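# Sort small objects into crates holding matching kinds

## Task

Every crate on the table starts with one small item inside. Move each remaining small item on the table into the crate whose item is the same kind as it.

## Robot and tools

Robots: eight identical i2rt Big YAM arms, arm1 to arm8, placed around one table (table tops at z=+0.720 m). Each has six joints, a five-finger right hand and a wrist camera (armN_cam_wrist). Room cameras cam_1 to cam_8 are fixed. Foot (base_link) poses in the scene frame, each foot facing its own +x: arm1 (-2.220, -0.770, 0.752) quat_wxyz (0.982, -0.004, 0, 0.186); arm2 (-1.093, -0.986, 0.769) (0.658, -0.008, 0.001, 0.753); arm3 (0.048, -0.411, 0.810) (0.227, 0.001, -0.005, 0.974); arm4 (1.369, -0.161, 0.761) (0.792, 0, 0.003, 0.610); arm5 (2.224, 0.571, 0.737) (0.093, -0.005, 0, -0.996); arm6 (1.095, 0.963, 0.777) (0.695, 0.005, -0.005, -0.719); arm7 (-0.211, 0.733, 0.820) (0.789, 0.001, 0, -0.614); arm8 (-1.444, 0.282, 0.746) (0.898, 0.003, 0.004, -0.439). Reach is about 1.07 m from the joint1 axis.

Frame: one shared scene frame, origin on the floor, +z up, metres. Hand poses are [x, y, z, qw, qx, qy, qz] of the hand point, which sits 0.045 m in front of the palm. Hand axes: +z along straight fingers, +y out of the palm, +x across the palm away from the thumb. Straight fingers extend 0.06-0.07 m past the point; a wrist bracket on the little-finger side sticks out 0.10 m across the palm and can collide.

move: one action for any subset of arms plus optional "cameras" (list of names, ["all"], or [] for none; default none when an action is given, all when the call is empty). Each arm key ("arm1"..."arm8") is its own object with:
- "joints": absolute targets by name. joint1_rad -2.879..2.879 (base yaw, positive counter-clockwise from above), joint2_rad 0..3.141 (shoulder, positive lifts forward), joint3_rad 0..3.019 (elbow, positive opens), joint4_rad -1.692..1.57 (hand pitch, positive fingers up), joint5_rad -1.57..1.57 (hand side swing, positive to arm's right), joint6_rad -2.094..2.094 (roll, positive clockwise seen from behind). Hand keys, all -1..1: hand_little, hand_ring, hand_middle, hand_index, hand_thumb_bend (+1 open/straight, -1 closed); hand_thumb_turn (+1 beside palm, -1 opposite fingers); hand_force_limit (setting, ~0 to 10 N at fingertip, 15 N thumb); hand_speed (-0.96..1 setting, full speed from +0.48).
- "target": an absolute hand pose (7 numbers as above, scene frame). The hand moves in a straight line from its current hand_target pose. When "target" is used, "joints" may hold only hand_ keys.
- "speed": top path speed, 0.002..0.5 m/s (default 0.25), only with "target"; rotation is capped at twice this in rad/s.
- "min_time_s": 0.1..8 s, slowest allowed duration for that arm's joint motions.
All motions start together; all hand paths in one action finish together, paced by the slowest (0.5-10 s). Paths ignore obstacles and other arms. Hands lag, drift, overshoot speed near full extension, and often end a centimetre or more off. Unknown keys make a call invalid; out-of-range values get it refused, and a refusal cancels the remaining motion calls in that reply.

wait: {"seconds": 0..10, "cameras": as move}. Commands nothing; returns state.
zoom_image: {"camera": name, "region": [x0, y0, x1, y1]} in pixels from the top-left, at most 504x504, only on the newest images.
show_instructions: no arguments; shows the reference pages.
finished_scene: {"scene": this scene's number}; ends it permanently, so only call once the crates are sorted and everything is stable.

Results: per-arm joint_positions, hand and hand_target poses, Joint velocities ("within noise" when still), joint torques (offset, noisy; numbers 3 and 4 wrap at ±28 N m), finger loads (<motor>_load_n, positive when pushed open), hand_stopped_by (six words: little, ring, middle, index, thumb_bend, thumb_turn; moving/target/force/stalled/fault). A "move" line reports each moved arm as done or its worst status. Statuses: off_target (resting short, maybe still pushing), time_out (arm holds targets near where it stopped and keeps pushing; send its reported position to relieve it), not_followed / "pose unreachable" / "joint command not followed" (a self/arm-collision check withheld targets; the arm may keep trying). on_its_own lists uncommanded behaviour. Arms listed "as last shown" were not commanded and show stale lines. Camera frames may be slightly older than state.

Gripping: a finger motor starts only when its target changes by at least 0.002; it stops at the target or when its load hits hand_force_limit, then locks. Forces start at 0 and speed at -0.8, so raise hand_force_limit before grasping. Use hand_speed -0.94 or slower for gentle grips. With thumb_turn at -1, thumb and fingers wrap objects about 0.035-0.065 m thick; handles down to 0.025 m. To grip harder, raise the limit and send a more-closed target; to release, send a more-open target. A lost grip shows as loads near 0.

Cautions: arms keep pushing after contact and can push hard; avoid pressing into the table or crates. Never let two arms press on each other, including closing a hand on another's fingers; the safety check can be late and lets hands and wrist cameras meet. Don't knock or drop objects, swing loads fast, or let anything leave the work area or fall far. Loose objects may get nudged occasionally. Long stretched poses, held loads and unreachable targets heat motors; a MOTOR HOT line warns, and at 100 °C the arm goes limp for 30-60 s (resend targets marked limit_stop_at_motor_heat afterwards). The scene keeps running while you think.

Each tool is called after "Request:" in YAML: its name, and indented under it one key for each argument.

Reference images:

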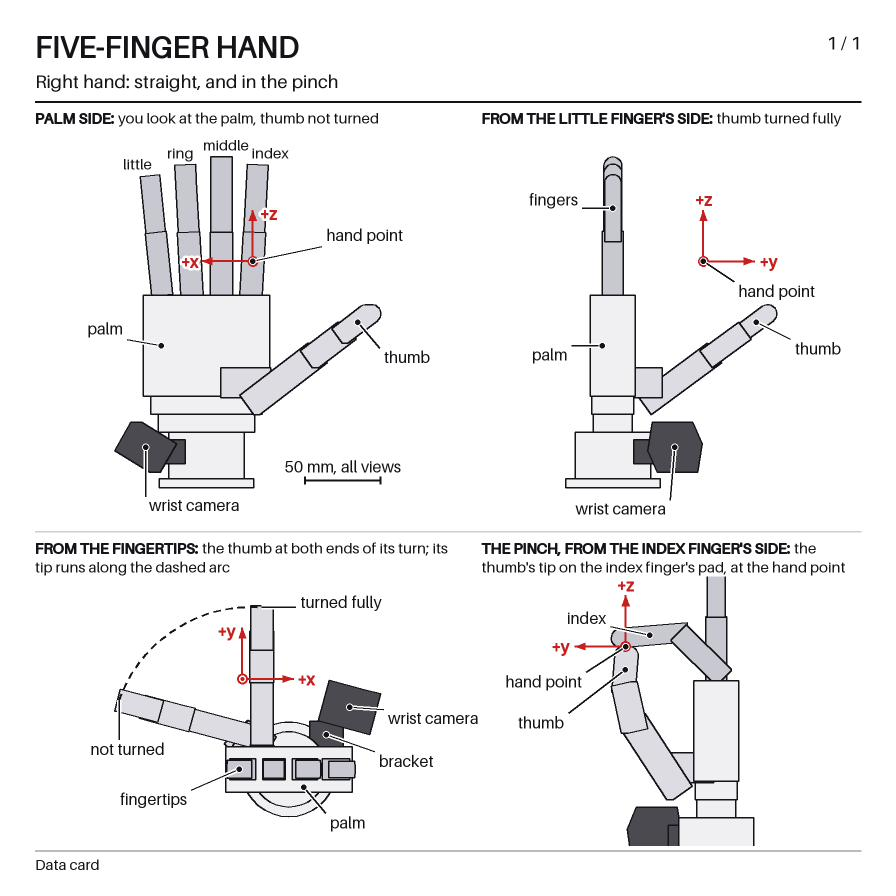

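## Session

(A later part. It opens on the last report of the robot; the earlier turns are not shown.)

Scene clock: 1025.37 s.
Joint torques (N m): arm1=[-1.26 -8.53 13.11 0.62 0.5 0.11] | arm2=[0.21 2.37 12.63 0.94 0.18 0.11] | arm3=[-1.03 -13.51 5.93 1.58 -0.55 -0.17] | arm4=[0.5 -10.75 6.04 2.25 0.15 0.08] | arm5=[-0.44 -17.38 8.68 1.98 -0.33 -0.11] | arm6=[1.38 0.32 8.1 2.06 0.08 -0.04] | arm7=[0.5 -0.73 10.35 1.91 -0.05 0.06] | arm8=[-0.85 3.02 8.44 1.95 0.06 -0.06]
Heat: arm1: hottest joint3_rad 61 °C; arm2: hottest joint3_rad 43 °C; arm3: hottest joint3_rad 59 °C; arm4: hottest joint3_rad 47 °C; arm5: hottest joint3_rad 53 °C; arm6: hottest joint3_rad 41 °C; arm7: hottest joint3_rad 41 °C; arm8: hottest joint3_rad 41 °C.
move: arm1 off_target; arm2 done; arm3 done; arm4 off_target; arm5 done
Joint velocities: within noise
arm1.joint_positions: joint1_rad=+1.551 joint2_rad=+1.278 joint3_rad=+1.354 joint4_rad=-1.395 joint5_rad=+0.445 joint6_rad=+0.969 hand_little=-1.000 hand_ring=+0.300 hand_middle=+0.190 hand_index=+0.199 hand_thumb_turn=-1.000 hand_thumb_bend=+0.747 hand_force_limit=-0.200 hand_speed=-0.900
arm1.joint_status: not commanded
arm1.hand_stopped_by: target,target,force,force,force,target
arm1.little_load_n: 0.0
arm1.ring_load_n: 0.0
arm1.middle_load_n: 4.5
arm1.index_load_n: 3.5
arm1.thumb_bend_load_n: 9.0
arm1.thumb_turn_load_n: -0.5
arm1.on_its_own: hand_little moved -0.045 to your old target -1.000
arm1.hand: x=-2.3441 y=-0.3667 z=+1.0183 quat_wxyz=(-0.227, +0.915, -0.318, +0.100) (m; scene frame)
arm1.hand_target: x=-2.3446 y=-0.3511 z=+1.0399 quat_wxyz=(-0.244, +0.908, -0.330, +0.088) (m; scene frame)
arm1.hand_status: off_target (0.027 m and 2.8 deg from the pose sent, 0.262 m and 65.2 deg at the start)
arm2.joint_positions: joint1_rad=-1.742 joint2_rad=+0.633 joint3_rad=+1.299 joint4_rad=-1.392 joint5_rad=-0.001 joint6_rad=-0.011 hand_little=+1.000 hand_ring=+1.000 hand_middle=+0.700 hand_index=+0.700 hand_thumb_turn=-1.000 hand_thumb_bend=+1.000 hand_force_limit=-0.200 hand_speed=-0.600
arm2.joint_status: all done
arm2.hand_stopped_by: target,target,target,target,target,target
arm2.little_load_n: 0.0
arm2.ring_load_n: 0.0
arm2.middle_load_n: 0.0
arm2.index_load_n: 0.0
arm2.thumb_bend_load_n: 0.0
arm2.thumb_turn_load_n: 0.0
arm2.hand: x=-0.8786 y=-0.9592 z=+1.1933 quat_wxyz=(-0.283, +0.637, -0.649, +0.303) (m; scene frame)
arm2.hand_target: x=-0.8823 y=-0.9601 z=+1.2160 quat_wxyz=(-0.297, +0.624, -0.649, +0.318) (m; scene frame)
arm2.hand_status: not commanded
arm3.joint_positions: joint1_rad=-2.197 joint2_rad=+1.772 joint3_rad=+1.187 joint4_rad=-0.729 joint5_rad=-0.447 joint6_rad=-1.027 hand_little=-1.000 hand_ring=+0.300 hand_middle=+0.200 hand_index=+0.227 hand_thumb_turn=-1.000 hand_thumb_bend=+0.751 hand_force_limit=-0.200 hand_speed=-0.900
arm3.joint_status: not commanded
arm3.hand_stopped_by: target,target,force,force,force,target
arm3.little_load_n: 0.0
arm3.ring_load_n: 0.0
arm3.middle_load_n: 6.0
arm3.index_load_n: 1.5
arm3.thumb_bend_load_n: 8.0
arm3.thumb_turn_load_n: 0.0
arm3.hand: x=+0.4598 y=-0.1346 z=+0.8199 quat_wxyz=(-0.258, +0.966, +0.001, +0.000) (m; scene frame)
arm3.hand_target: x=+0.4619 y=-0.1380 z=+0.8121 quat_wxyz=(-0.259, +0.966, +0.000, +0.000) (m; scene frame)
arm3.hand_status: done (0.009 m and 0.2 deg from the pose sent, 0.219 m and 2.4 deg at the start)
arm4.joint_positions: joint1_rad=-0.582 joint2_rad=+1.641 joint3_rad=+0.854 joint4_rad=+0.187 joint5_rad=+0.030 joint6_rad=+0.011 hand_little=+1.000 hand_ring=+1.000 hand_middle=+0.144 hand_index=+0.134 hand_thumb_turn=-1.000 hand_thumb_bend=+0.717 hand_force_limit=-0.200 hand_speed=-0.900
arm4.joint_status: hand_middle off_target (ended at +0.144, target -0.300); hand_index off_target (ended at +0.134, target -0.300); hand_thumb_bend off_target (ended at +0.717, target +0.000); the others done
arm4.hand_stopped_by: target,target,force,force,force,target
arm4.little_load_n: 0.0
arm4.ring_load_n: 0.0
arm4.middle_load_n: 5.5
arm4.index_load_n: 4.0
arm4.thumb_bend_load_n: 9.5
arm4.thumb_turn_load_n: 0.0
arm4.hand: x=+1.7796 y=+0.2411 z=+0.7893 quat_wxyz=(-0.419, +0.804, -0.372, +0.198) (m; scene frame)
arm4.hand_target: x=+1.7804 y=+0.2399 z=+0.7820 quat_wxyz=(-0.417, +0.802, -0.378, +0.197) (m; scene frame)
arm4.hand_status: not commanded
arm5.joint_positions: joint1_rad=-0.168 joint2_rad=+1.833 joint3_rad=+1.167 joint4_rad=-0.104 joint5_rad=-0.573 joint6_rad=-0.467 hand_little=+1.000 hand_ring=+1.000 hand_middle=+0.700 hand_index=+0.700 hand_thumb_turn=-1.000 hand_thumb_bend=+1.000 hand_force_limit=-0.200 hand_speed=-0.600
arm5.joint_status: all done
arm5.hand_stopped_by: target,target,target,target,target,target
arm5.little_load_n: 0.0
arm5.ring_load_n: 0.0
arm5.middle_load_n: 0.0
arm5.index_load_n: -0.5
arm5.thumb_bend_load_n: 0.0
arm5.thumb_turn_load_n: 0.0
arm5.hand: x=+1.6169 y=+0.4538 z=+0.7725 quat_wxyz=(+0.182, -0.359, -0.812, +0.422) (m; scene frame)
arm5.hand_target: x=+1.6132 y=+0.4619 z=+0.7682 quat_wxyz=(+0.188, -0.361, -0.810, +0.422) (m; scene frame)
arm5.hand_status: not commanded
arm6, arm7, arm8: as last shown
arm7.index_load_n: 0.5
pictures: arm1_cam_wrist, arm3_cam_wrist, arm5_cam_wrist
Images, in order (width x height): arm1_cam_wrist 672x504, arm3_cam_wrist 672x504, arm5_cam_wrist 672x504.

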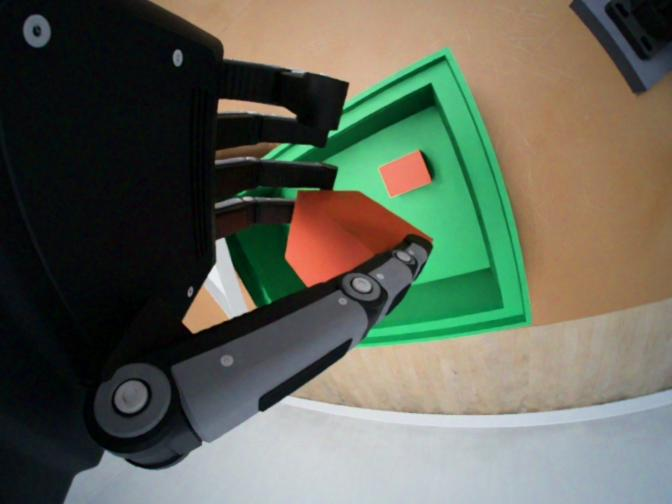

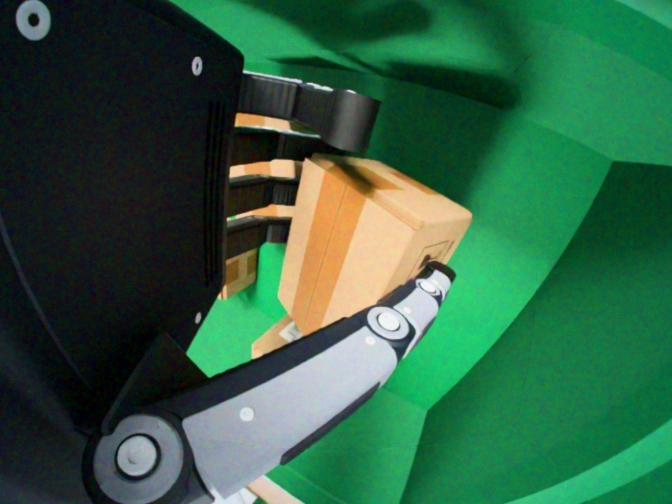

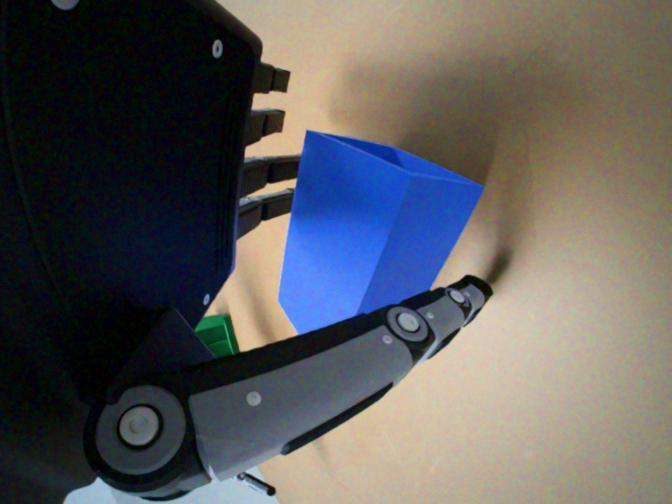

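Request:
move:
  arm1: {"target":[-2.425,-0.275,0.80,0.2432,-0.9076,0.3304,-0.0885],"speed":0.12}
  arm2: {"target":[-0.540,-1.045,0.96,0.4250,-0.8166,0.3466,-0.1804],"speed":0.25}
  arm3: {"joints":{"hand_speed":-0.6,"hand_index":0.7,"hand_middle":0.7,"hand_thumb_bend":1.0}}
  arm4: {"target":[1.7805,0.240,1.0,0.4176,-0.8024,0.3784,-0.1970],"speed":0.12}
  arm5: {"target":[1.613,0.462,1.0,0.1878,-0.3608,-0.8105,0.4218],"speed":0.15}
  cameras: ["arm1_cam_wrist","arm2_cam_wrist","arm3_cam_wrist"]

Request:
zoom_image:
  camera: "arm2_cam_wrist"
  region: [380, 130, 600, 310]

Scene clock: 1051.13 s.
Joint torques (N m): arm1=[0.44 -13.33 7.01 1.22 0.52 0.11] | arm2=[0.21 -12.69 13.98 0.39 -0.61 -0.15] | arm3=[-0.91 -13.51 5.91 1.55 -0.5 -0.17] | arm4=[0.38 -12.16 12.12 1.36 0.13 0.11] | arm5=[-0.32 -19.78 16.88 0.84 -0.31 -0.1] | arm6=[1.44 0.44 8.09 2.13 0.08 -0.04] | arm7=[0.15 -0.5 10.44 1.99 -0.04 0.05] | arm8=[-0.91 3.08 8.44 1.95 0.06 -0.06]
Heat: arm1: hottest joint3_rad 60 °C; arm2: hottest joint3_rad 46 °C; arm3: hottest joint3_rad 54 °C; arm4: hottest joint3_rad 46 °C; arm5: hottest joint3_rad 51 °C; arm6: hottest joint3_rad 41 °C; arm7: hottest joint3_rad 41 °C; arm8: hottest joint3_rad 41 °C.
move: arm1 off_target; arm2 off_target; arm3 done; arm4 off_target; arm5 off_target
Joint velocities: within noise
arm1.joint_positions: joint1_rad=+1.632 joint2_rad=+1.663 joint3_rad=+1.204 joint4_rad=-0.857 joint5_rad=+0.472 joint6_rad=+1.079 hand_little=-1.000 hand_ring=+0.300 hand_middle=+0.190 hand_index=+0.199 hand_thumb_turn=-1.000 hand_thumb_bend=+0.747 hand_force_limit=-0.200 hand_speed=-0.900
arm1.joint_status: not commanded
arm1.hand_stopped_by: target,target,force,force,force,target
arm1.little_load_n: 0.0
arm1.ring_load_n: 0.0
arm1.middle_load_n: 4.5
arm1.index_load_n: 3.0
arm1.thumb_bend_load_n: 9.0
arm1.thumb_turn_load_n: 0.0
arm1.hand: x=-2.4203 y=-0.2725 z=+0.8101 quat_wxyz=(-0.245, +0.907, -0.332, +0.086) (m; scene frame)
arm1.hand_target: x=-2.4249 y=-0.2752 z=+0.8001 quat_wxyz=(-0.243, +0.908, -0.330, +0.089) (m; scene frame)
arm1.hand_status: off_target (0.011 m and 0.4 deg from the pose sent, 0.250 m and 2.8 deg at the start)
arm2.joint_positions: joint1_rad=-2.038 joint2_rad=+1.616 joint3_rad=+1.300 joint4_rad=-0.740 joint5_rad=-0.824 joint6_rad=-0.833 hand_little=+1.000 hand_ring=+1.000 hand_middle=+0.700 hand_index=+0.700 hand_thumb_turn=-1.000 hand_thumb_bend=+1.000 hand_force_limit=-0.200 hand_speed=-0.600
arm2.joint_status: not commanded
arm2.hand_stopped_by: target,target,target,target,target,target
arm2.little_load_n: 0.0
arm2.ring_load_n: 0.0
arm2.middle_load_n: 0.0
arm2.index_load_n: 0.0
arm2.thumb_bend_load_n: 0.0
arm2.thumb_turn_load_n: 0.0
arm2.hand: x=-0.5573 y=-1.0362 z=+0.9364 quat_wxyz=(-0.423, +0.816, -0.361, +0.157) (m; scene frame)
arm2.hand_target: x=-0.5414 y=-1.0447 z=+0.9602 quat_wxyz=(-0.425, +0.816, -0.347, +0.181) (m; scene frame)
arm2.hand_status: off_target (0.031 m and 3.2 deg from the pose sent, 0.420 m and 46.0 deg at the start)
arm3.joint_positions: joint1_rad=-2.199 joint2_rad=+1.772 joint3_rad=+1.187 joint4_rad=-0.729 joint5_rad=-0.448 joint6_rad=-1.027 hand_little=-1.000 hand_ring=+0.300 hand_middle=+0.700 hand_index=+0.700 hand_thumb_turn=-1.000 hand_thumb_bend=+1.000 hand_force_limit=-0.200 hand_speed=-0.600
arm3.joint_status: all done
arm3.hand_stopped_by: target,target,target,target,target,target
arm3.little_load_n: 0.0
arm3.ring_load_n: 0.0
arm3.middle_load_n: 0.0
arm3.index_load_n: 0.0
arm3.thumb_bend_load_n: 0.0
arm3.thumb_turn_load_n: 0.0
arm3.hand: x=+0.4604 y=-0.1354 z=+0.8199 quat_wxyz=(-0.258, +0.966, +0.000, +0.000) (m; scene frame)
arm3.hand_target: x=+0.4619 y=-0.1381 z=+0.8121 quat_wxyz=(-0.259, +0.966, +0.000, +0.000) (m; scene frame)
arm3.hand_status: not commanded
arm4.joint_positions: joint1_rad=-0.582 joint2_rad=+1.374 joint3_rad=+1.114 joint4_rad=-0.412 joint5_rad=+0.030 joint6_rad=+0.012 hand_little=+1.000 hand_ring=+1.000 hand_middle=+0.144 hand_index=+0.134 hand_thumb_turn=-1.000 hand_thumb_bend=+0.717 hand_force_limit=-0.200 hand_speed=-0.900
arm4.joint_status: not commanded
arm4.hand_stopped_by: target,target,force,force,force,target
arm4.little_load_n: 0.0
arm4.ring_load_n: 0.0
arm4.middle_load_n: 6.0
arm4.index_load_n: 4.0
arm4.thumb_bend_load_n: 10.0
arm4.thumb_turn_load_n: 0.0
arm4.hand: x=+1.7676 y=+0.2303 z=+0.9607 quat_wxyz=(-0.390, +0.819, -0.378, +0.186) (m; scene frame)
arm4.hand_target: x=+1.7791 y=+0.2387 z=+1.0001 quat_wxyz=(-0.418, +0.802, -0.378, +0.197) (m; scene frame)
arm4.hand_status: off_target (0.043 m and 3.9 deg from the pose sent, 0.211 m and 0.8 deg at the start)
arm5.joint_positions: joint1_rad=-0.168 joint2_rad=+1.639 joint3_rad=+1.448 joint4_rad=-0.661 joint5_rad=-0.573 joint6_rad=-0.467 hand_little=+1.000 hand_ring=+1.000 hand_middle=+0.700 hand_index=+0.700 hand_thumb_turn=-1.000 hand_thumb_bend=+1.000 hand_force_limit=-0.200 hand_speed=-0.600
arm5.joint_status: not commanded
arm5.hand_stopped_by: target,target,target,target,target,target
arm5.little_load_n: 0.0
arm5.ring_load_n: 0.0
arm5.middle_load_n: 0.0
arm5.index_load_n: 0.0
arm5.thumb_bend_load_n: 0.0
arm5.thumb_turn_load_n: 0.0
arm5.hand: x=+1.6322 y=+0.4543 z=+0.9511 quat_wxyz=(+0.148, -0.376, -0.820, +0.406) (m; scene frame)
arm5.hand_target: x=+1.6162 y=+0.4620 z=+1.0001 quat_wxyz=(+0.188, -0.361, -0.810, +0.422) (m; scene frame)
arm5.hand_status: off_target (0.053 m and 5.3 deg from the pose sent, 0.228 m and 0.7 deg at the start)
arm6, arm7, arm8: as last shown
arm6.thumb_turn_load_n: 0.5
arm7.index_load_n: 0.0
arm8.thumb_bend_load_n: -0.5
pictures: arm1_cam_wrist, arm2_cam_wrist, arm3_cam_wrist
Images, in order (width x height): arm1_cam_wrist 672x504, arm2_cam_wrist 672x504, arm3_cam_wrist 672x504.

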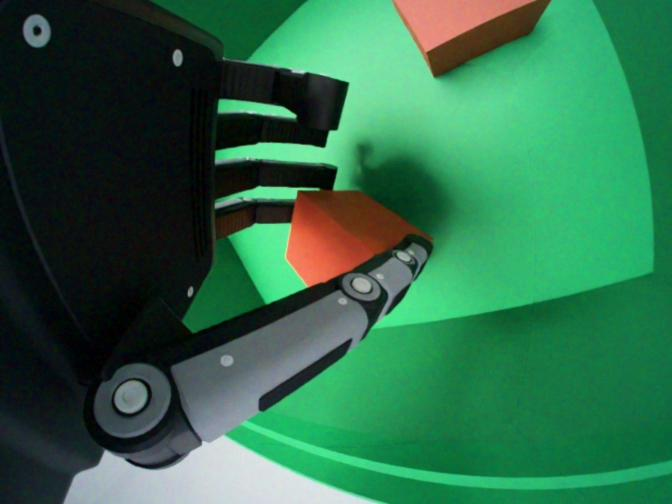

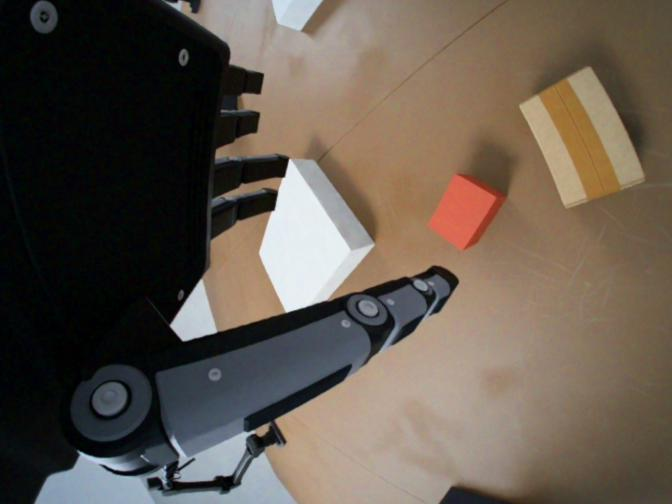

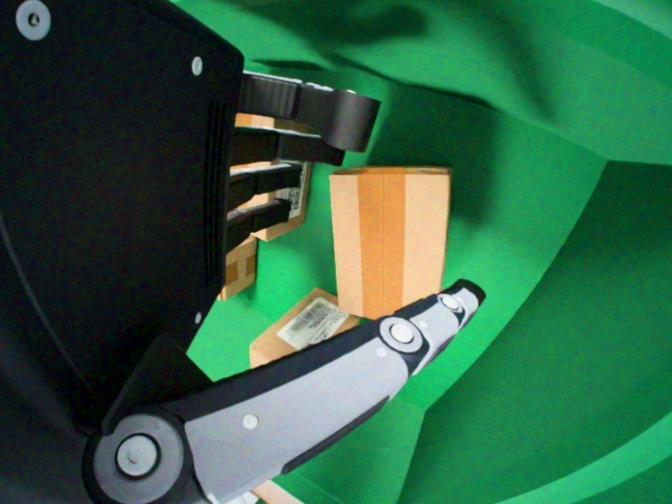

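Scaled by 2.291 from the camera's 672x504 image, which has a finer 960x720 frame.

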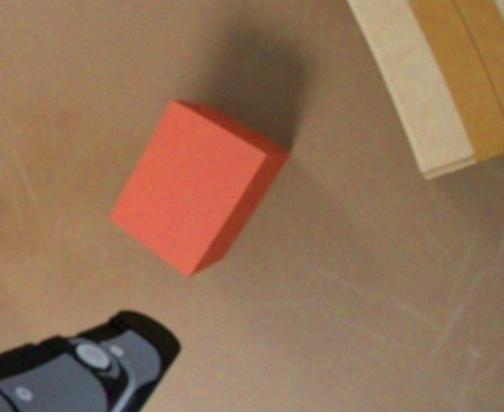

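Request:
move:
  arm1: {"joints":{"hand_speed":-0.7,"hand_index":0.7,"hand_middle":0.7,"hand_thumb_bend":1.0}}
  arm2: {"target":[-0.551,-1.041,0.770,0.4185,-0.8040,0.3749,-0.1951],"speed":0.12}
  arm3: {"target":[0.462,-0.138,1.05,0.2588,-0.9659,0,0],"speed":0.15}
  arm4: {"joints":{"joint1_rad":-1.4,"joint2_rad":0.63,"joint3_rad":1.35,"joint4_rad":-1.4,"joint5_rad":0,"joint6_rad":0,"hand_little":-1,"hand_ring":0.3},"min_time_s":4}
  arm5: {"joints":{"joint1_rad":0.0,"joint2_rad":0.63,"joint3_rad":1.35,"joint4_rad":-1.4,"joint5_rad":0,"joint6_rad":0},"min_time_s":4}
  cameras: ["arm2_cam_wrist"]

Request:
move:
  arm1: {"target":[-2.405,-0.295,1.04,0.2432,-0.9076,0.3304,-0.0885],"speed":0.15}
  arm2: {"joints":{"hand_speed":-0.9,"hand_force_limit":-0.2,"hand_index":-0.3,"hand_middle":-0.3,"hand_thumb_bend":0.0}}
  arm3: {"joints":{"joint1_rad":2.0,"joint2_rad":0.63,"joint3_rad":1.35,"joint4_rad":-1.4,"joint5_rad":0,"joint6_rad":0,"hand_little":1,"hand_ring":1},"min_time_s":6}
  arm4: {"target":[2.010,-0.298,1.06,0.183,-0.683,0.683,-0.183],"speed":0.2}
  cameras: ["arm1_cam_wrist","arm4_cam_wrist"]

Scene clock: 1074.20 s.
Joint torques (N m): arm1=[0.56 -13.33 7.06 1.2 0.5 0.1] | arm2=[0.85 -13.22 6.91 1.62 -0.32 0.11] | arm3=[-0.5 -13.63 11.49 0.18 -0.44 -0.11] | arm4=[-0.09 1.08 10.09 1.4 -0.1 -0.06] | arm5=[2.02 0.56 8.57 1.18 0.13 0.04] | arm6=[1.38 0.21 8.06 2.07 0.08 -0.03] | arm7=[0.56 -1.08 10.36 2 -0.06 0.05] | arm8=[-0.91 3.02 8.44 1.95 0.06 -0.06]
Heat: arm1: hottest joint3_rad 57 °C; arm2: hottest joint3_rad 47 °C; arm3: hottest joint3_rad 52 °C; arm4: hottest joint3_rad 52 °C; arm5: hottest joint3_rad 55 °C; arm6: hottest joint3_rad 41 °C; arm7: hottest joint3_rad 41 °C; arm8: hottest joint3_rad 41 °C.
move: arm1 done; arm2 moving; arm3 moving; arm4 off_target; arm5 done
Joint velocities: within noise
arm1.joint_positions: joint1_rad=+1.632 joint2_rad=+1.663 joint3_rad=+1.204 joint4_rad=-0.855 joint5_rad=+0.473 joint6_rad=+1.081 hand_little=-1.000 hand_ring=+0.300 hand_middle=+0.700 hand_index=+0.700 hand_thumb_turn=-1.000 hand_thumb_bend=+1.000 hand_force_limit=-0.200 hand_speed=-0.700
arm1.joint_status: all done
arm1.hand_stopped_by: target,target,target,target,target,target
arm1.little_load_n: 0.0
arm1.ring_load_n: 0.0
arm1.middle_load_n: 0.0
arm1.index_load_n: 0.0
arm1.thumb_bend_load_n: 0.0
arm1.thumb_turn_load_n: 0.5
arm1.hand: x=-2.4204 y=-0.2719 z=+0.8103 quat_wxyz=(-0.246, +0.906, -0.333, +0.085) (m; scene frame)
arm1.hand_target: x=-2.4249 y=-0.2752 z=+0.8001 quat_wxyz=(-0.243, +0.908, -0.330, +0.089) (m; scene frame)
arm1.hand_status: not commanded
arm2.joint_positions: joint1_rad=-2.038 joint2_rad=+1.810 joint3_rad=+1.037 joint4_rad=-0.189 joint5_rad=-0.785 joint6_rad=-0.765 hand_little=+1.000 hand_ring=+1.000 hand_middle=+0.700 hand_index=+0.700 hand_thumb_turn=-1.000 hand_thumb_bend=+1.000 hand_force_limit=-0.200 hand_speed=-0.600
arm2.joint_status: not commanded
arm2.hand_stopped_by: target,target,target,target,target,target
arm2.little_load_n: 0.0
arm2.ring_load_n: 0.0
arm2.middle_load_n: 0.0
arm2.index_load_n: 0.0
arm2.thumb_bend_load_n: 0.0
arm2.thumb_turn_load_n: 0.0
arm2.hand: x=-0.5547 y=-1.0414 z=+0.7691 quat_wxyz=(-0.417, +0.806, -0.375, +0.190) (m; scene frame)
arm2.hand_target: x=-0.5511 y=-1.0410 z=+0.7700 quat_wxyz=(-0.418, +0.804, -0.375, +0.195) (m; scene frame)
arm2.hand_status: moving (0.004 m and 0.7 deg from the pose sent, 0.167 m and 4.9 deg at the start)
arm3.joint_positions: joint1_rad=-2.199 joint2_rad=+1.601 joint3_rad=+1.549 joint4_rad=-1.302 joint5_rad=-0.448 joint6_rad=-1.027 hand_little=-1.000 hand_ring=+0.300 hand_middle=+0.700 hand_index=+0.700 hand_thumb_turn=-1.000 hand_thumb_bend=+1.000 hand_force_limit=-0.200 hand_speed=-0.600
arm3.joint_status: not commanded
arm3.hand_stopped_by: target,target,target,target,target,target
arm3.little_load_n: 0.0
arm3.ring_load_n: 0.0
arm3.middle_load_n: 0.0
arm3.index_load_n: 0.0
arm3.thumb_bend_load_n: -0.5
arm3.thumb_turn_load_n: 0.0
arm3.hand: x=+0.4506 y=-0.1426 z=+1.0300 quat_wxyz=(-0.249, +0.968, -0.004, -0.017) (m; scene frame)
arm3.hand_target: x=+0.4613 y=-0.1385 z=+1.0500 quat_wxyz=(-0.259, +0.966, +0.000, +0.000) (m; scene frame)
arm3.hand_status: moving (0.023 m and 2.3 deg from the pose sent, 0.230 m and 0.1 deg at the start)
arm4.joint_positions: joint1_rad=-1.392 joint2_rad=+0.634 joint3_rad=+1.304 joint4_rad=-1.393 joint5_rad=+0.003 joint6_rad=+0.011 hand_little=-0.956 hand_ring=+0.300 hand_middle=+0.144 hand_index=+0.134 hand_thumb_turn=-1.000 hand_thumb_bend=+0.717 hand_force_limit=-0.200 hand_speed=-0.900
arm4.joint_status: hand_little off_target (ended at -0.956, target -1.000); the others done
arm4.hand_stopped_by: moving,target,force,force,force,target
arm4.little_load_n: 0.0
arm4.ring_load_n: 0.0
arm4.middle_load_n: 5.5
arm4.index_load_n: 4.0
arm4.thumb_bend_load_n: 10.0
arm4.thumb_turn_load_n: 0.0
arm4.hand: x=+1.5906 y=-0.1463 z=+1.1844 quat_wxyz=(-0.277, +0.616, -0.673, +0.301) (m; scene frame)
arm4.hand_target: x=+1.5867 y=-0.1477 z=+1.2052 quat_wxyz=(-0.288, +0.611, -0.665, +0.317) (m; scene frame)
arm4.hand_status: not commanded
arm5.joint_positions: joint1_rad=-0.015 joint2_rad=+0.635 joint3_rad=+1.354 joint4_rad=-1.394 joint5_rad=-0.003 joint6_rad=-0.009 hand_little=+1.000 hand_ring=+1.000 hand_middle=+0.700 hand_index=+0.700 hand_thumb_turn=-1.000 hand_thumb_bend=+1.000 hand_force_limit=-0.200 hand_speed=-0.600
arm5.joint_status: all done
arm5.hand_stopped_by: target,target,target,target,target,target
arm5.little_load_n: 0.0
arm5.ring_load_n: 0.0
arm5.middle_load_n: 0.0
arm5.index_load_n: 0.0
arm5.thumb_bend_load_n: 0.0
arm5.thumb_turn_load_n: 0.0
arm5.hand: x=+2.0199 y=+0.5043 z=+1.1858 quat_wxyz=(+0.282, -0.575, -0.691, +0.334) (m; scene frame)
arm5.hand_target: x=+2.0234 y=+0.5016 z=+1.1841 quat_wxyz=(+0.278, -0.574, -0.694, +0.335) (m; scene frame)
arm5.hand_status: not commanded
arm6.joint_positions: joint1_rad=+0.158 joint2_rad=+0.617 joint3_rad=+1.346 joint4_rad=-1.226 joint5_rad=+0.123 joint6_rad=-1.438 hand_little=+1.000 hand_ring=+1.000 hand_middle=+1.000 hand_index=+1.000 hand_thumb_turn=+1.000 hand_thumb_bend=+1.000 hand_force_limit=+0.000 hand_speed=-0.800
arm6.joint_status: not commanded
arm6.hand_stopped_by: target,target,target,target,target,target
arm6.little_load_n: 0.0
arm6.ring_load_n: 0.0
arm6.middle_load_n: 0.0
arm6.index_load_n: 0.0
arm6.thumb_bend_load_n: 0.0
arm6.thumb_turn_load_n: 0.0
arm6.hand: x=+1.0394 y=+0.7070 z=+1.2777 quat_wxyz=(+0.349, +0.579, -0.634, +0.375) (m; scene frame)
arm6.hand_target: x=+1.0391 y=+0.7082 z=+1.2905 quat_wxyz=(+0.356, +0.573, -0.630, +0.385) (m; scene frame)
arm6.hand_status: not commanded
arm7.joint_positions: joint1_rad=-0.389 joint2_rad=+0.647 joint3_rad=+1.338 joint4_rad=-1.438 joint5_rad=-0.120 joint6_rad=-1.352 hand_little=+1.000 hand_ring=+1.000 hand_middle=+1.000 hand_index=+1.000 hand_thumb_turn=+1.000 hand_thumb_bend=+1.000 hand_force_limit=+0.000 hand_speed=-0.800
arm7.joint_status: not commanded
arm7.hand_stopped_by: target,target,target,target,target,target
arm7.little_load_n: 0.0
arm7.ring_load_n: 0.5
arm7.middle_load_n: 0.0
arm7.index_load_n: 0.0
arm7.thumb_bend_load_n: 0.0
arm7.thumb_turn_load_n: 0.0
arm7.hand: x=-0.2721 y=+0.5129 z=+1.2583 quat_wxyz=(+0.230, +0.540, -0.739, +0.330) (m; scene frame)
arm7.hand_target: x=-0.2721 y=+0.5130 z=+1.2669 quat_wxyz=(+0.237, +0.538, -0.735, +0.337) (m; scene frame)
arm7.hand_status: not commanded
arm8.joint_positions: joint1_rad=+0.337 joint2_rad=+0.576 joint3_rad=+1.350 joint4_rad=-1.192 joint5_rad=+0.072 joint6_rad=-1.074 hand_little=+1.000 hand_ring=+1.000 hand_middle=+1.000 hand_index=+1.000 hand_thumb_turn=+1.000 hand_thumb_bend=+1.000 hand_force_limit=+0.000 hand_speed=-0.800
arm8.joint_status: not commanded
arm8.hand_stopped_by: target,target,target,target,target,target
arm8.little_load_n: 0.0
arm8.ring_load_n: -0.5
arm8.middle_load_n: 0.0
arm8.index_load_n: 0.0
arm8.thumb_bend_load_n: 0.0
arm8.thumb_turn_load_n: 0.0
arm8.hand: x=-1.2728 y=+0.1065 z=+1.2457 quat_wxyz=(+0.049, +0.713, -0.446, +0.539) (m; scene frame)
arm8.hand_target: x=-1.2743 y=+0.1075 z=+1.2545 quat_wxyz=(+0.049, +0.708, -0.443, +0.548) (m; scene frame)
arm8.hand_status: not commanded
pictures: arm2_cam_wrist
Images, in order (width x height): arm2_cam_wrist 672x504.

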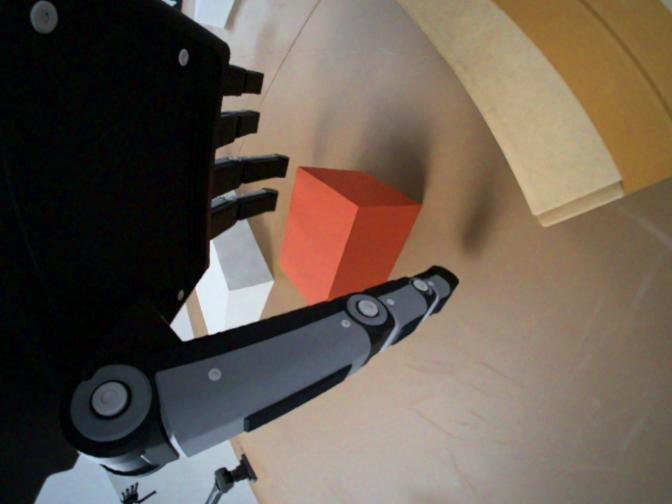

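Scene clock: 1080.83 s.
Joint torques (N m): arm1=[-1.2 -12.92 12.6 0.49 0.31 -0.08] | arm2=[0.85 -13.27 6.93 1.54 -0.32 0.1] | arm3=[0.15 -0.5 5.97 1.43 0.15 0] | arm4=[0.03 -16.91 11.74 0.62 -0.11 -0.12] | arm5=[1.85 0.56 8.54 1.17 0.12 0.03] | arm6=[1.55 0.32 8.1 2.07 0.09 -0.02] | arm7=[0.26 -0.26 10.47 2.03 -0.04 0.03] | arm8=[-0.91 3.08 8.44 1.94 0.06 -0.06]
Heat: arm1: hottest joint3_rad 58 °C; arm2: hottest joint3_rad 45 °C; arm3: hottest joint3_rad 52 °C; arm4: hottest joint3_rad 52 °C; arm5: hottest joint3_rad 53 °C; arm6: hottest joint3_rad 41 °C; arm7: hottest joint3_rad 41 °C; arm8: hottest joint3_rad 41 °C.
move: arm1 off_target; arm2 off_target; arm3 done; arm4 off_target
Joint velocities: within noise
arm1.joint_positions: joint1_rad=+1.632 joint2_rad=+1.491 joint3_rad=+1.563 joint4_rad=-1.437 joint5_rad=+0.473 joint6_rad=+1.076 hand_little=-1.000 hand_ring=+0.300 hand_middle=+0.700 hand_index=+0.700 hand_thumb_turn=-1.000 hand_thumb_bend=+1.000 hand_force_limit=-0.200 hand_speed=-0.700
arm1.joint_status: not commanded
arm1.hand_stopped_by: target,target,target,target,target,target
arm1.little_load_n: 0.0
arm1.ring_load_n: 0.0
arm1.middle_load_n: 0.0
arm1.index_load_n: 0.0
arm1.thumb_bend_load_n: 0.0
arm1.thumb_turn_load_n: 0.0
arm1.hand: x=-2.4037 y=-0.3067 z=+1.0164 quat_wxyz=(-0.229, +0.911, -0.326, +0.103) (m; scene frame)
arm1.hand_target: x=-2.4047 y=-0.2960 z=+1.0399 quat_wxyz=(-0.244, +0.908, -0.330, +0.088) (m; scene frame)
arm1.hand_status: off_target (0.026 m and 2.5 deg from the pose sent, 0.231 m and 0.6 deg at the start)
arm2.joint_positions: joint1_rad=-2.038 joint2_rad=+1.810 joint3_rad=+1.037 joint4_rad=-0.187 joint5_rad=-0.785 joint6_rad=-0.764 hand_little=+1.000 hand_ring=+1.000 hand_middle=+0.059 hand_index=+0.050 hand_thumb_turn=-1.000 hand_thumb_bend=+0.676 hand_force_limit=-0.200 hand_speed=-0.900
arm2.joint_status: hand_middle off_target (ended at +0.059, target -0.300); hand_index off_target (ended at +0.050, target -0.300); hand_thumb_bend off_target (ended at +0.676, target +0.000); the others done
arm2.hand_stopped_by: target,target,force,force,force,target
arm2.little_load_n: 0.0
arm2.ring_load_n: 0.0
arm2.middle_load_n: 4.5
arm2.index_load_n: 6.0
arm2.thumb_bend_load_n: 11.0
arm2.thumb_turn_load_n: -2.0
arm2.hand: x=-0.5544 y=-1.0415 z=+0.7692 quat_wxyz=(-0.417, +0.806, -0.375, +0.190) (m; scene frame)
arm2.hand_target: x=-0.5511 y=-1.0410 z=+0.7700 quat_wxyz=(-0.419, +0.804, -0.375, +0.195) (m; scene frame)
arm2.hand_status: not commanded
arm3.joint_positions: joint1_rad=+1.993 joint2_rad=+0.635 joint3_rad=+1.361 joint4_rad=-1.386 joint5_rad=-0.003 joint6_rad=-0.009 hand_little=+1.000 hand_ring=+1.000 hand_middle=+0.700 hand_index=+0.700 hand_thumb_turn=-1.000 hand_thumb_bend=+1.000 hand_force_limit=-0.200 hand_speed=-0.600
arm3.joint_status: all done
arm3.hand_stopped_by: target,target,target,target,target,target
arm3.little_load_n: 0.0
arm3.ring_load_n: 0.0
arm3.middle_load_n: 0.0
arm3.index_load_n: 0.0
arm3.thumb_bend_load_n: 0.0
arm3.thumb_turn_load_n: 0.0
arm3.hand: x=+0.0700 y=-0.6348 z=+1.2590 quat_wxyz=(-0.008, +0.011, +0.900, -0.435) (m; scene frame)
arm3.hand_target: x=+0.0717 y=-0.6306 z=+1.2527 quat_wxyz=(-0.005, +0.013, +0.905, -0.426) (m; scene frame)
arm3.hand_status: not commanded
arm4.joint_positions: joint1_rad=-1.583 joint2_rad=+1.897 joint3_rad=+2.110 joint4_rad=-1.310 joint5_rad=-0.140 joint6_rad=-0.228 hand_little=-1.000 hand_ring=+0.300 hand_middle=+0.144 hand_index=+0.134 hand_thumb_turn=-1.000 hand_thumb_bend=+0.717 hand_force_limit=-0.200 hand_speed=-0.900
arm4.joint_status: not commanded
arm4.hand_stopped_by: target,target,force,force,force,target
arm4.little_load_n: 0.0
arm4.ring_load_n: 0.0
arm4.middle_load_n: 5.5
arm4.index_load_n: 4.0
arm4.thumb_bend_load_n: 9.5
arm4.thumb_turn_load_n: -0.5
arm4.on_its_own: hand_little moved -0.044 to your old target -1.000
arm4.hand: x=+2.0016 y=-0.2904 z=+1.0424 quat_wxyz=(-0.175, +0.684, -0.689, +0.167) (m; scene frame)
arm4.hand_target: x=+2.0091 y=-0.2979 z=+1.0598 quat_wxyz=(-0.183, +0.683, -0.683, +0.184) (m; scene frame)
arm4.hand_status: off_target (0.021 m and 2.2 deg from the pose sent, 0.463 m and 18.9 deg at the start)
arm5, arm6, arm7, arm8: as last shown
arm5.index_load_n: -0.5
arm7.ring_load_n: 0.0
arm8.ring_load_n: 0.0
pictures: arm1_cam_wrist, arm4_cam_wrist
Images, in order (width x height): arm1_cam_wrist 672x504, arm4_cam_wrist 672x504.

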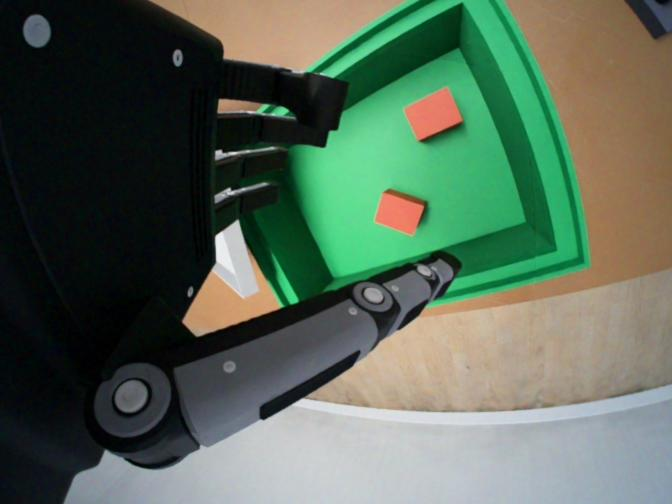

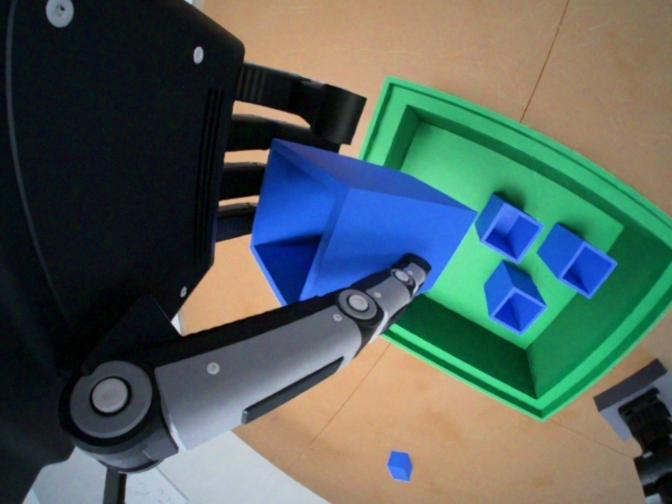

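Request:
move:
  arm1: {"joints":{"joint1_rad":-0.45,"joint2_rad":0.63,"joint3_rad":1.35,"joint4_rad":-1.4,"joint5_rad":0,"joint6_rad":0,"hand_little":1,"hand_ring":1},"min_time_s":4}
  arm2: {"target":[-0.551,-1.041,0.980,0.4185,-0.8040,0.3749,-0.1951],"speed":0.12}
  arm3: {"target":[0.124,-1.033,1.04,0.2906,-0.5583,0.6894,-0.3588],"speed":0.25}
  arm4: {"target":[1.996,-0.297,0.812,0.183,-0.683,0.683,-0.183],"speed":0.12}
  cameras: ["arm3_cam_wrist","arm4_cam_wrist"]

Request:
zoom_image:
  camera: "arm3_cam_wrist"
  region: [380, 130, 600, 330]

Scene clock: 1103.20 s.
Joint torques (N m): arm1=[-1.49 1.38 6.17 2.18 -0.12 -0.08] | arm2=[0.62 -14.1 14.52 0.49 -0.51 0.06] | arm3=[0.32 -16.32 11.4 0.03 -0.84 -0.2] | arm4=[0.26 -14.15 6.39 2.43 -0.04 -0.15] | arm5=[1.96 0.5 8.55 1.18 0.14 0.02] | arm6=[1.38 0.32 8.06 2.06 0.08 -0.02] | arm7=[-0.32 -0.79 10.43 1.96 -0.06 0.03] | arm8=[-0.85 3.08 8.44 1.94 0.06 -0.06]
Heat: arm1: hottest joint3_rad 60 °C; arm2: hottest joint3_rad 42 °C; arm3: hottest joint3_rad 51 °C; arm4: hottest joint3_rad 53 °C; arm5: hottest joint3_rad 50 °C; arm6: hottest joint3_rad 41 °C; arm7: hottest joint3_rad 41 °C; arm8: hottest joint3_rad 42 °C.
move: arm1 done; arm2 off_target; arm3 off_target; arm4 off_target
Joint velocities: within noise
arm1.joint_positions: joint1_rad=-0.439 joint2_rad=+0.634 joint3_rad=+1.365 joint4_rad=-1.413 joint5_rad=+0.003 joint6_rad=+0.008 hand_little=+1.000 hand_ring=+1.000 hand_middle=+0.700 hand_index=+0.700 hand_thumb_turn=-1.000 hand_thumb_bend=+1.000 hand_force_limit=-0.200 hand_speed=-0.700
arm1.joint_status: all done
arm1.hand_stopped_by: target,target,target,target,target,target
arm1.little_load_n: 0.0
arm1.ring_load_n: 0.0
arm1.middle_load_n: 0.0
arm1.index_load_n: 0.0
arm1.thumb_bend_load_n: 0.0
arm1.thumb_turn_load_n: 0.5
arm1.hand: x=-2.0069 y=-0.7498 z=+1.2008 quat_wxyz=(-0.292, +0.616, -0.660, +0.317) (m; scene frame)
arm1.hand_target: x=-2.0051 y=-0.7523 z=+1.1969 quat_wxyz=(-0.291, +0.615, -0.660, +0.319) (m; scene frame)
arm1.hand_status: not commanded
arm2.joint_positions: joint1_rad=-2.038 joint2_rad=+1.567 joint3_rad=+1.254 joint4_rad=-0.711 joint5_rad=-0.784 joint6_rad=-0.764 hand_little=+1.000 hand_ring=+1.000 hand_middle=+0.059 hand_index=+0.050 hand_thumb_turn=-1.000 hand_thumb_bend=+0.676 hand_force_limit=-0.200 hand_speed=-0.900
arm2.joint_status: not commanded
arm2.hand_stopped_by: target,target,force,force,force,target
arm2.little_load_n: 0.0
arm2.ring_load_n: 0.0
arm2.middle_load_n: 5.0
arm2.index_load_n: 6.0
arm2.thumb_bend_load_n: 11.0
arm2.thumb_turn_load_n: -2.0
arm2.hand: x=-0.5691 y=-1.0352 z=+0.9403 quat_wxyz=(-0.413, +0.807, -0.390, +0.162) (m; scene frame)
arm2.hand_target: x=-0.5532 y=-1.0404 z=+0.9800 quat_wxyz=(-0.419, +0.804, -0.375, +0.195) (m; scene frame)
arm2.hand_status: off_target (0.044 m and 4.2 deg from the pose sent, 0.211 m and 0.6 deg at the start)
arm3.joint_positions: joint1_rad=+1.937 joint2_rad=+1.931 joint3_rad=+1.940 joint4_rad=-1.402 joint5_rad=-0.947 joint6_rad=-1.340 hand_little=+1.000 hand_ring=+1.000 hand_middle=+0.700 hand_index=+0.700 hand_thumb_turn=-1.000 hand_thumb_bend=+1.000 hand_force_limit=-0.200 hand_speed=-0.600
arm3.joint_status: not commanded
arm3.hand_stopped_by: target,target,target,target,target,target
arm3.little_load_n: -0.5
arm3.ring_load_n: 0.0
arm3.middle_load_n: 0.0
arm3.index_load_n: 0.0
arm3.thumb_bend_load_n: 0.0
arm3.thumb_turn_load_n: 0.0
arm3.hand: x=+0.1198 y=-1.0212 z=+1.0346 quat_wxyz=(+0.294, -0.550, +0.697, -0.354) (m; scene frame)
arm3.hand_target: x=+0.1240 y=-1.0323 z=+1.0399 quat_wxyz=(+0.290, -0.558, +0.690, -0.359) (m; scene frame)
arm3.hand_status: off_target (0.014 m and 1.5 deg from the pose sent, 0.458 m and 79.6 deg at the start)
arm4.joint_positions: joint1_rad=-1.591 joint2_rad=+1.868 joint3_rad=+1.537 joint4_rad=-0.698 joint5_rad=-0.144 joint6_rad=-0.230 hand_little=-1.000 hand_ring=+0.300 hand_middle=+0.144 hand_index=+0.134 hand_thumb_turn=-1.000 hand_thumb_bend=+0.717 hand_force_limit=-0.200 hand_speed=-0.900
arm4.joint_status: not commanded
arm4.hand_stopped_by: target,target,force,force,force,target
arm4.little_load_n: 0.5
arm4.ring_load_n: -2.0
arm4.middle_load_n: 6.0
arm4.index_load_n: 4.5
arm4.thumb_bend_load_n: 9.5
arm4.thumb_turn_load_n: 0.0
arm4.hand: x=+1.9955 y=-0.2946 z=+0.8471 quat_wxyz=(-0.192, +0.678, -0.683, +0.195) (m; scene frame)
arm4.hand_target: x=+1.9942 y=-0.2964 z=+0.8130 quat_wxyz=(-0.183, +0.683, -0.683, +0.183) (m; scene frame)
arm4.hand_status: off_target (0.035 m and 1.8 deg from the pose sent, 0.231 m and 2.2 deg at the start)
arm5, arm6, arm7, arm8: as last shown
arm5.index_load_n: 0.0
arm6.index_load_n: 0.5
pictures: arm3_cam_wrist, arm4_cam_wrist
Images, in order (width x height): arm3_cam_wrist 672x504, arm4_cam_wrist 672x504.

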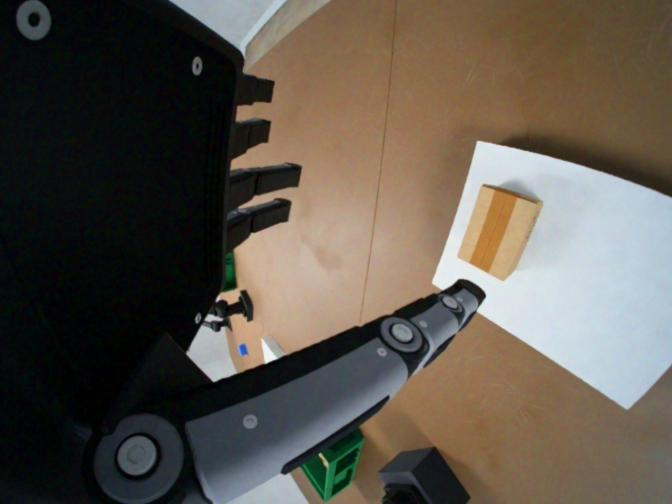

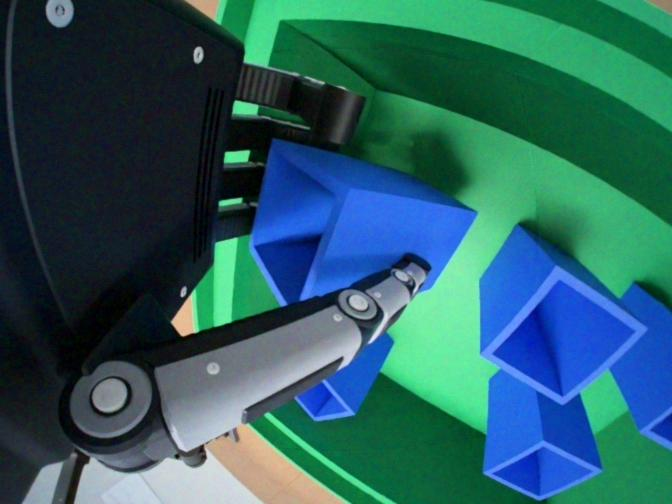

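Scaled by 2.291 from the camera's 672x504 image, which has a finer 960x720 frame.

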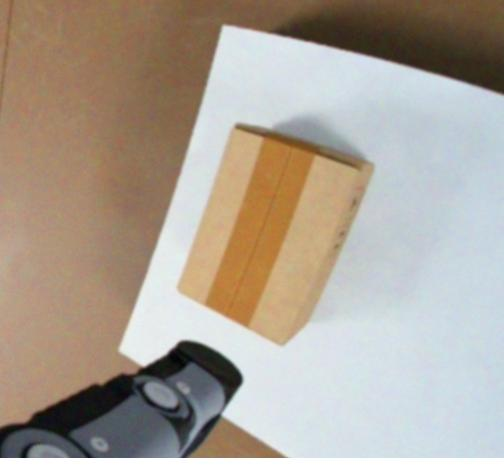

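Request:
move:
  arm1: {"target":[-1.610,-0.785,0.97,0.2811,-0.5400,0.7038,-0.3663],"speed":0.25}
  arm2: {"joints":{"joint1_rad":1.0,"joint2_rad":0.63,"joint3_rad":1.35,"joint4_rad":-1.4,"joint5_rad":0,"joint6_rad":0},"min_time_s":5}
  arm3: {"target":[0.103,-1.005,0.800,0.2999,-0.5761,0.6746,-0.3511],"speed":0.12}
  arm4: {"target":[1.975,-0.297,0.875,0.183,-0.683,0.683,-0.183],"speed":0.1}
  cameras: ["arm1_cam_wrist","arm3_cam_wrist"]

Request:
zoom_image:
  camera: "arm1_cam_wrist"
  region: [380, 130, 600, 310]

Request:
move:
  arm4: {"target":[1.973,-0.299,0.815,0.183,-0.683,0.683,-0.183],"speed":0.08}
  cameras: ["arm4_cam_wrist"]

Scene clock: 1124.40 s.
Joint torques (N m): arm1=[0.44 -11.58 13.31 2.14 0.26 0.09] | arm2=[1.38 1.85 13.18 0.99 0.18 0.11] | arm3=[-1.14 -17.03 5.87 1.06 -0.89 -0.2] | arm4=[-0.26 -18.55 8.59 0.58 -0.21 -0.11] | arm5=[1.79 0.62 8.55 1.18 0.13 0.03] | arm6=[1.49 0.44 8.09 2.06 0.08 -0.03] | arm7=[0.21 -0.67 10.26 2.02 -0.04 0.07] | arm8=[-0.91 3.08 8.44 1.94 0.06 -0.06]
Heat: arm1: hottest joint3_rad 57 °C; arm2: hottest joint3_rad 46 °C; arm3: hottest joint3_rad 51 °C; arm4: hottest joint3_rad 49 °C; arm5: hottest joint3_rad 48 °C; arm6: hottest joint3_rad 41 °C; arm7: hottest joint3_rad 41 °C; arm8: hottest joint3_rad 42 °C.
move: arm1 off_target; arm2 done; arm3 off_target; arm4 off_target
Joint velocities: within noise
arm1.joint_positions: joint1_rad=-0.418 joint2_rad=+1.449 joint3_rad=+1.165 joint4_rad=-0.394 joint5_rad=+0.180 joint6_rad=+0.133 hand_little=+1.000 hand_ring=+1.000 hand_middle=+0.700 hand_index=+0.700 hand_thumb_turn=-1.000 hand_thumb_bend=+1.000 hand_force_limit=-0.200 hand_speed=-0.700
arm1.joint_status: not commanded
arm1.hand_stopped_by: target,target,target,target,target,target
arm1.little_load_n: -0.5
arm1.ring_load_n: 0.0
arm1.middle_load_n: 0.0
arm1.index_load_n: 0.0
arm1.thumb_bend_load_n: 0.0
arm1.thumb_turn_load_n: 0.0
arm1.hand: x=-1.6336 y=-0.7910 z=+0.9464 quat_wxyz=(-0.261, +0.548, -0.712, +0.353) (m; scene frame)
arm1.hand_target: x=-1.6120 y=-0.7848 z=+0.9703 quat_wxyz=(-0.281, +0.540, -0.704, +0.366) (m; scene frame)
arm1.hand_status: off_target (0.034 m and 3.0 deg from the pose sent, 0.460 m and 11.6 deg at the start)
arm2.joint_positions: joint1_rad=+0.992 joint2_rad=+0.634 joint3_rad=+1.294 joint4_rad=-1.394 joint5_rad=-0.002 joint6_rad=-0.014 hand_little=+1.000 hand_ring=+1.000 hand_middle=+0.059 hand_index=+0.050 hand_thumb_turn=-1.000 hand_thumb_bend=+0.676 hand_force_limit=-0.200 hand_speed=-0.900
arm2.joint_status: all done
arm2.hand_stopped_by: target,target,force,force,force,target
arm2.little_load_n: 0.0
arm2.ring_load_n: 0.0
arm2.middle_load_n: 4.5
arm2.index_load_n: 6.0
arm2.thumb_bend_load_n: 11.5
arm2.thumb_turn_load_n: -2.0
arm2.hand: x=-1.3058 y=-0.9153 z=+1.1853 quat_wxyz=(-0.337, +0.772, +0.494, -0.215) (m; scene frame)
arm2.hand_target: x=-1.3037 y=-0.9184 z=+1.2113 quat_wxyz=(-0.356, +0.764, +0.486, -0.231) (m; scene frame)
arm2.hand_status: not commanded
arm3.joint_positions: joint1_rad=+1.918 joint2_rad=+2.081 joint3_rad=+1.582 joint4_rad=-0.993 joint5_rad=-0.957 joint6_rad=-1.495 hand_little=+1.000 hand_ring=+1.000 hand_middle=+0.700 hand_index=+0.700 hand_thumb_turn=-1.000 hand_thumb_bend=+1.000 hand_force_limit=-0.200 hand_speed=-0.600
arm3.joint_status: not commanded
arm3.hand_stopped_by: target,target,target,target,target,target
arm3.little_load_n: 0.0
arm3.ring_load_n: 0.0
arm3.middle_load_n: 0.0
arm3.index_load_n: 0.0
arm3.thumb_bend_load_n: 0.0
arm3.thumb_turn_load_n: 0.0
arm3.hand: x=+0.1077 y=-1.0059 z=+0.8135 quat_wxyz=(+0.298, -0.578, +0.673, -0.351) (m; scene frame)
arm3.hand_target: x=+0.1031 y=-1.0047 z=+0.8003 quat_wxyz=(+0.300, -0.576, +0.674, -0.351) (m; scene frame)
arm3.hand_status: off_target (0.014 m and 0.4 deg from the pose sent, 0.236 m and 4.0 deg at the start)
arm4.joint_positions: joint1_rad=-1.595 joint2_rad=+1.843 joint3_rad=+1.529 joint4_rad=-0.781 joint5_rad=-0.145 joint6_rad=-0.240 hand_little=-1.000 hand_ring=+0.300 hand_middle=+0.144 hand_index=+0.134 hand_thumb_turn=-1.000 hand_thumb_bend=+0.717 hand_force_limit=-0.200 hand_speed=-0.900
arm4.joint_status: not commanded
arm4.hand_stopped_by: target,target,force,force,force,target
arm4.little_load_n: 0.0
arm4.ring_load_n: 0.0
arm4.middle_load_n: 5.5
arm4.index_load_n: 4.0
arm4.thumb_bend_load_n: 9.5
arm4.thumb_turn_load_n: -0.5
arm4.hand: x=+1.9720 y=-0.2905 z=+0.8532 quat_wxyz=(-0.176, +0.684, -0.688, +0.168) (m; scene frame)
arm4.hand_target: x=+1.9747 y=-0.2970 z=+0.8748 quat_wxyz=(-0.183, +0.683, -0.683, +0.183) (m; scene frame)
arm4.hand_status: off_target (0.023 m and 2.0 deg from the pose sent, 0.035 m and 1.8 deg at the start)
arm5, arm6, arm7, arm8: as last shown
arm6.index_load_n: -0.5
arm7.thumb_turn_load_n: -0.5
pictures: arm1_cam_wrist, arm3_cam_wrist
Images, in order (width x height): arm1_cam_wrist 672x504, arm3_cam_wrist 672x504.

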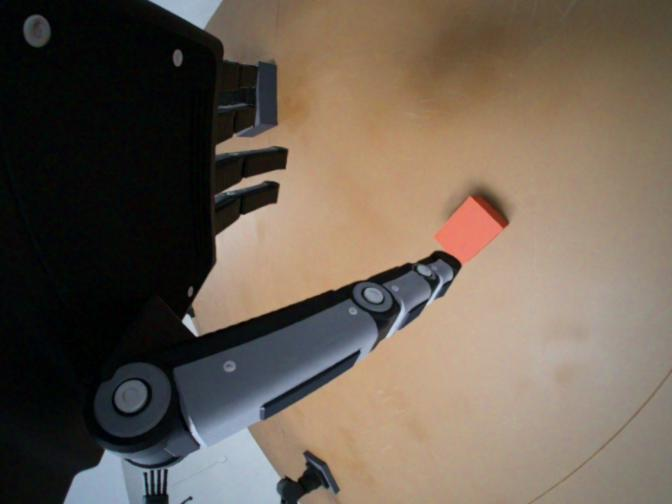

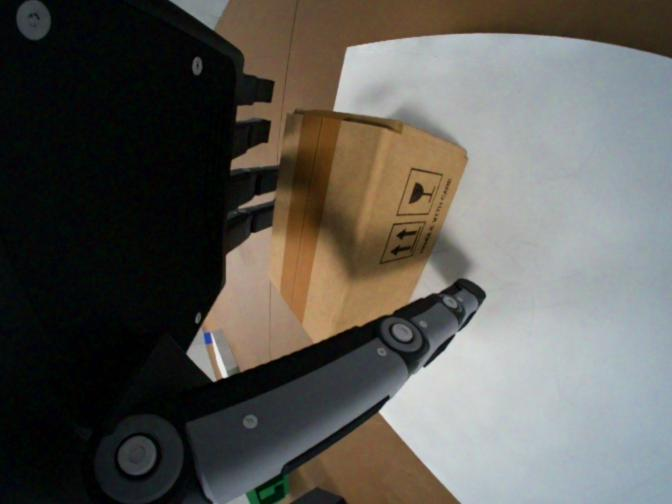

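Scaled by 2.291 from the camera's 672x504 image, which has a finer 960x720 frame.

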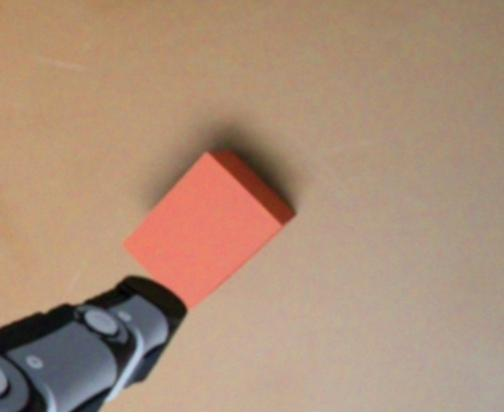

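Scene clock: 1125.83 s.
Joint torques (N m): arm1=[0.38 -11.34 13.3 2.1 0.27 0.09] | arm2=[1.44 1.85 13.19 1.01 0.19 0.12] | arm3=[-1.14 -17.03 5.86 1.07 -0.89 -0.2] | arm4=[-0.32 -15.44 7.19 1.58 -0.2 -0.14] | arm5=[1.85 0.62 8.58 1.2 0.13 0.04] | arm6=[1.44 0.38 8.1 2.04 0.09 -0.04] | arm7=[0.56 -0.73 10.4 2 -0.07 0.09] | arm8=[-0.85 3.08 8.44 1.94 0.06 -0.06]
Heat: arm1: hottest joint3_rad 58 °C; arm2: hottest joint3_rad 46 °C; arm3: hottest joint3_rad 51 °C; arm4: hottest joint3_rad 49 °C; arm5: hottest joint3_rad 48 °C; arm6: hottest joint3_rad 41 °C; arm7: hottest joint3_rad 41 °C; arm8: hottest joint3_rad 42 °C.
move: arm4 done
Joint velocities: within noise
arm1, arm2, arm3, arm5, arm6, arm7, arm8: as last shown
arm1.little_load_n: 0.0
arm2.joint_positions: joint1_rad=+0.992 joint2_rad=+0.634 joint3_rad=+1.294 joint4_rad=-1.394 joint5_rad=-0.002 joint6_rad=-0.013 hand_little=+1.000 hand_ring=+1.000 hand_middle=+0.059 hand_index=+0.050 hand_thumb_turn=-1.000 hand_thumb_bend=+0.676 hand_force_limit=-0.200 hand_speed=-0.900
arm2.middle_load_n: 5.0
arm2.index_load_n: 5.5
arm2.thumb_bend_load_n: 11.0
arm2.thumb_turn_load_n: -1.5
arm2.hand: x=-1.3058 y=-0.9154 z=+1.1853 quat_wxyz=(-0.337, +0.772, +0.494, -0.215) (m; scene frame)
arm4.joint_positions: joint1_rad=-1.599 joint2_rad=+1.854 joint3_rad=+1.451 joint4_rad=-0.663 joint5_rad=-0.147 joint6_rad=-0.243 hand_little=-1.000 hand_ring=+0.300 hand_middle=+0.144 hand_index=+0.134 hand_thumb_turn=-1.000 hand_thumb_bend=+0.717 hand_force_limit=-0.200 hand_speed=-0.900
arm4.joint_status: not commanded
arm4.hand_stopped_by: target,target,force,force,force,target
arm4.little_load_n: 0.0
arm4.ring_load_n: 0.0
arm4.middle_load_n: 5.5
arm4.index_load_n: 4.0
arm4.thumb_bend_load_n: 9.5
arm4.thumb_turn_load_n: -0.5
arm4.hand: x=+1.9709 y=-0.2926 z=+0.8214 quat_wxyz=(-0.183, +0.682, -0.685, +0.180) (m; scene frame)
arm4.hand_target: x=+1.9728 y=-0.2990 z=+0.8150 quat_wxyz=(-0.183, +0.683, -0.683, +0.183) (m; scene frame)
arm4.hand_status: done (0.009 m and 0.4 deg from the pose sent, 0.039 m and 2.0 deg at the start)
arm5.little_load_n: -0.5
arm6.index_load_n: 0.5
arm7.thumb_turn_load_n: 0.0
pictures: arm4_cam_wrist
Images, in order (width x height): arm4_cam_wrist 672x504.

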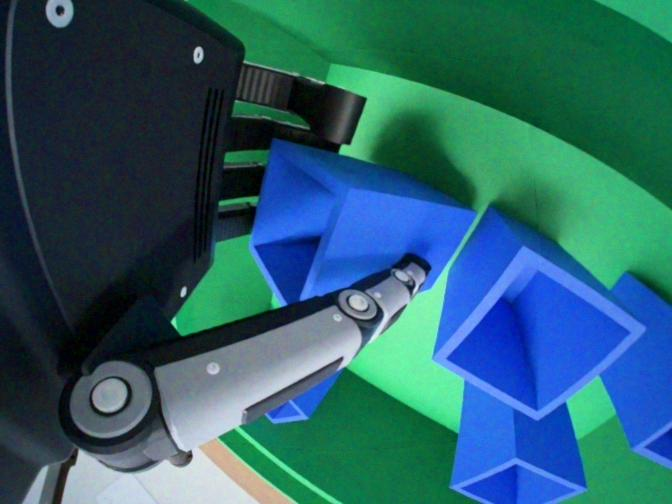

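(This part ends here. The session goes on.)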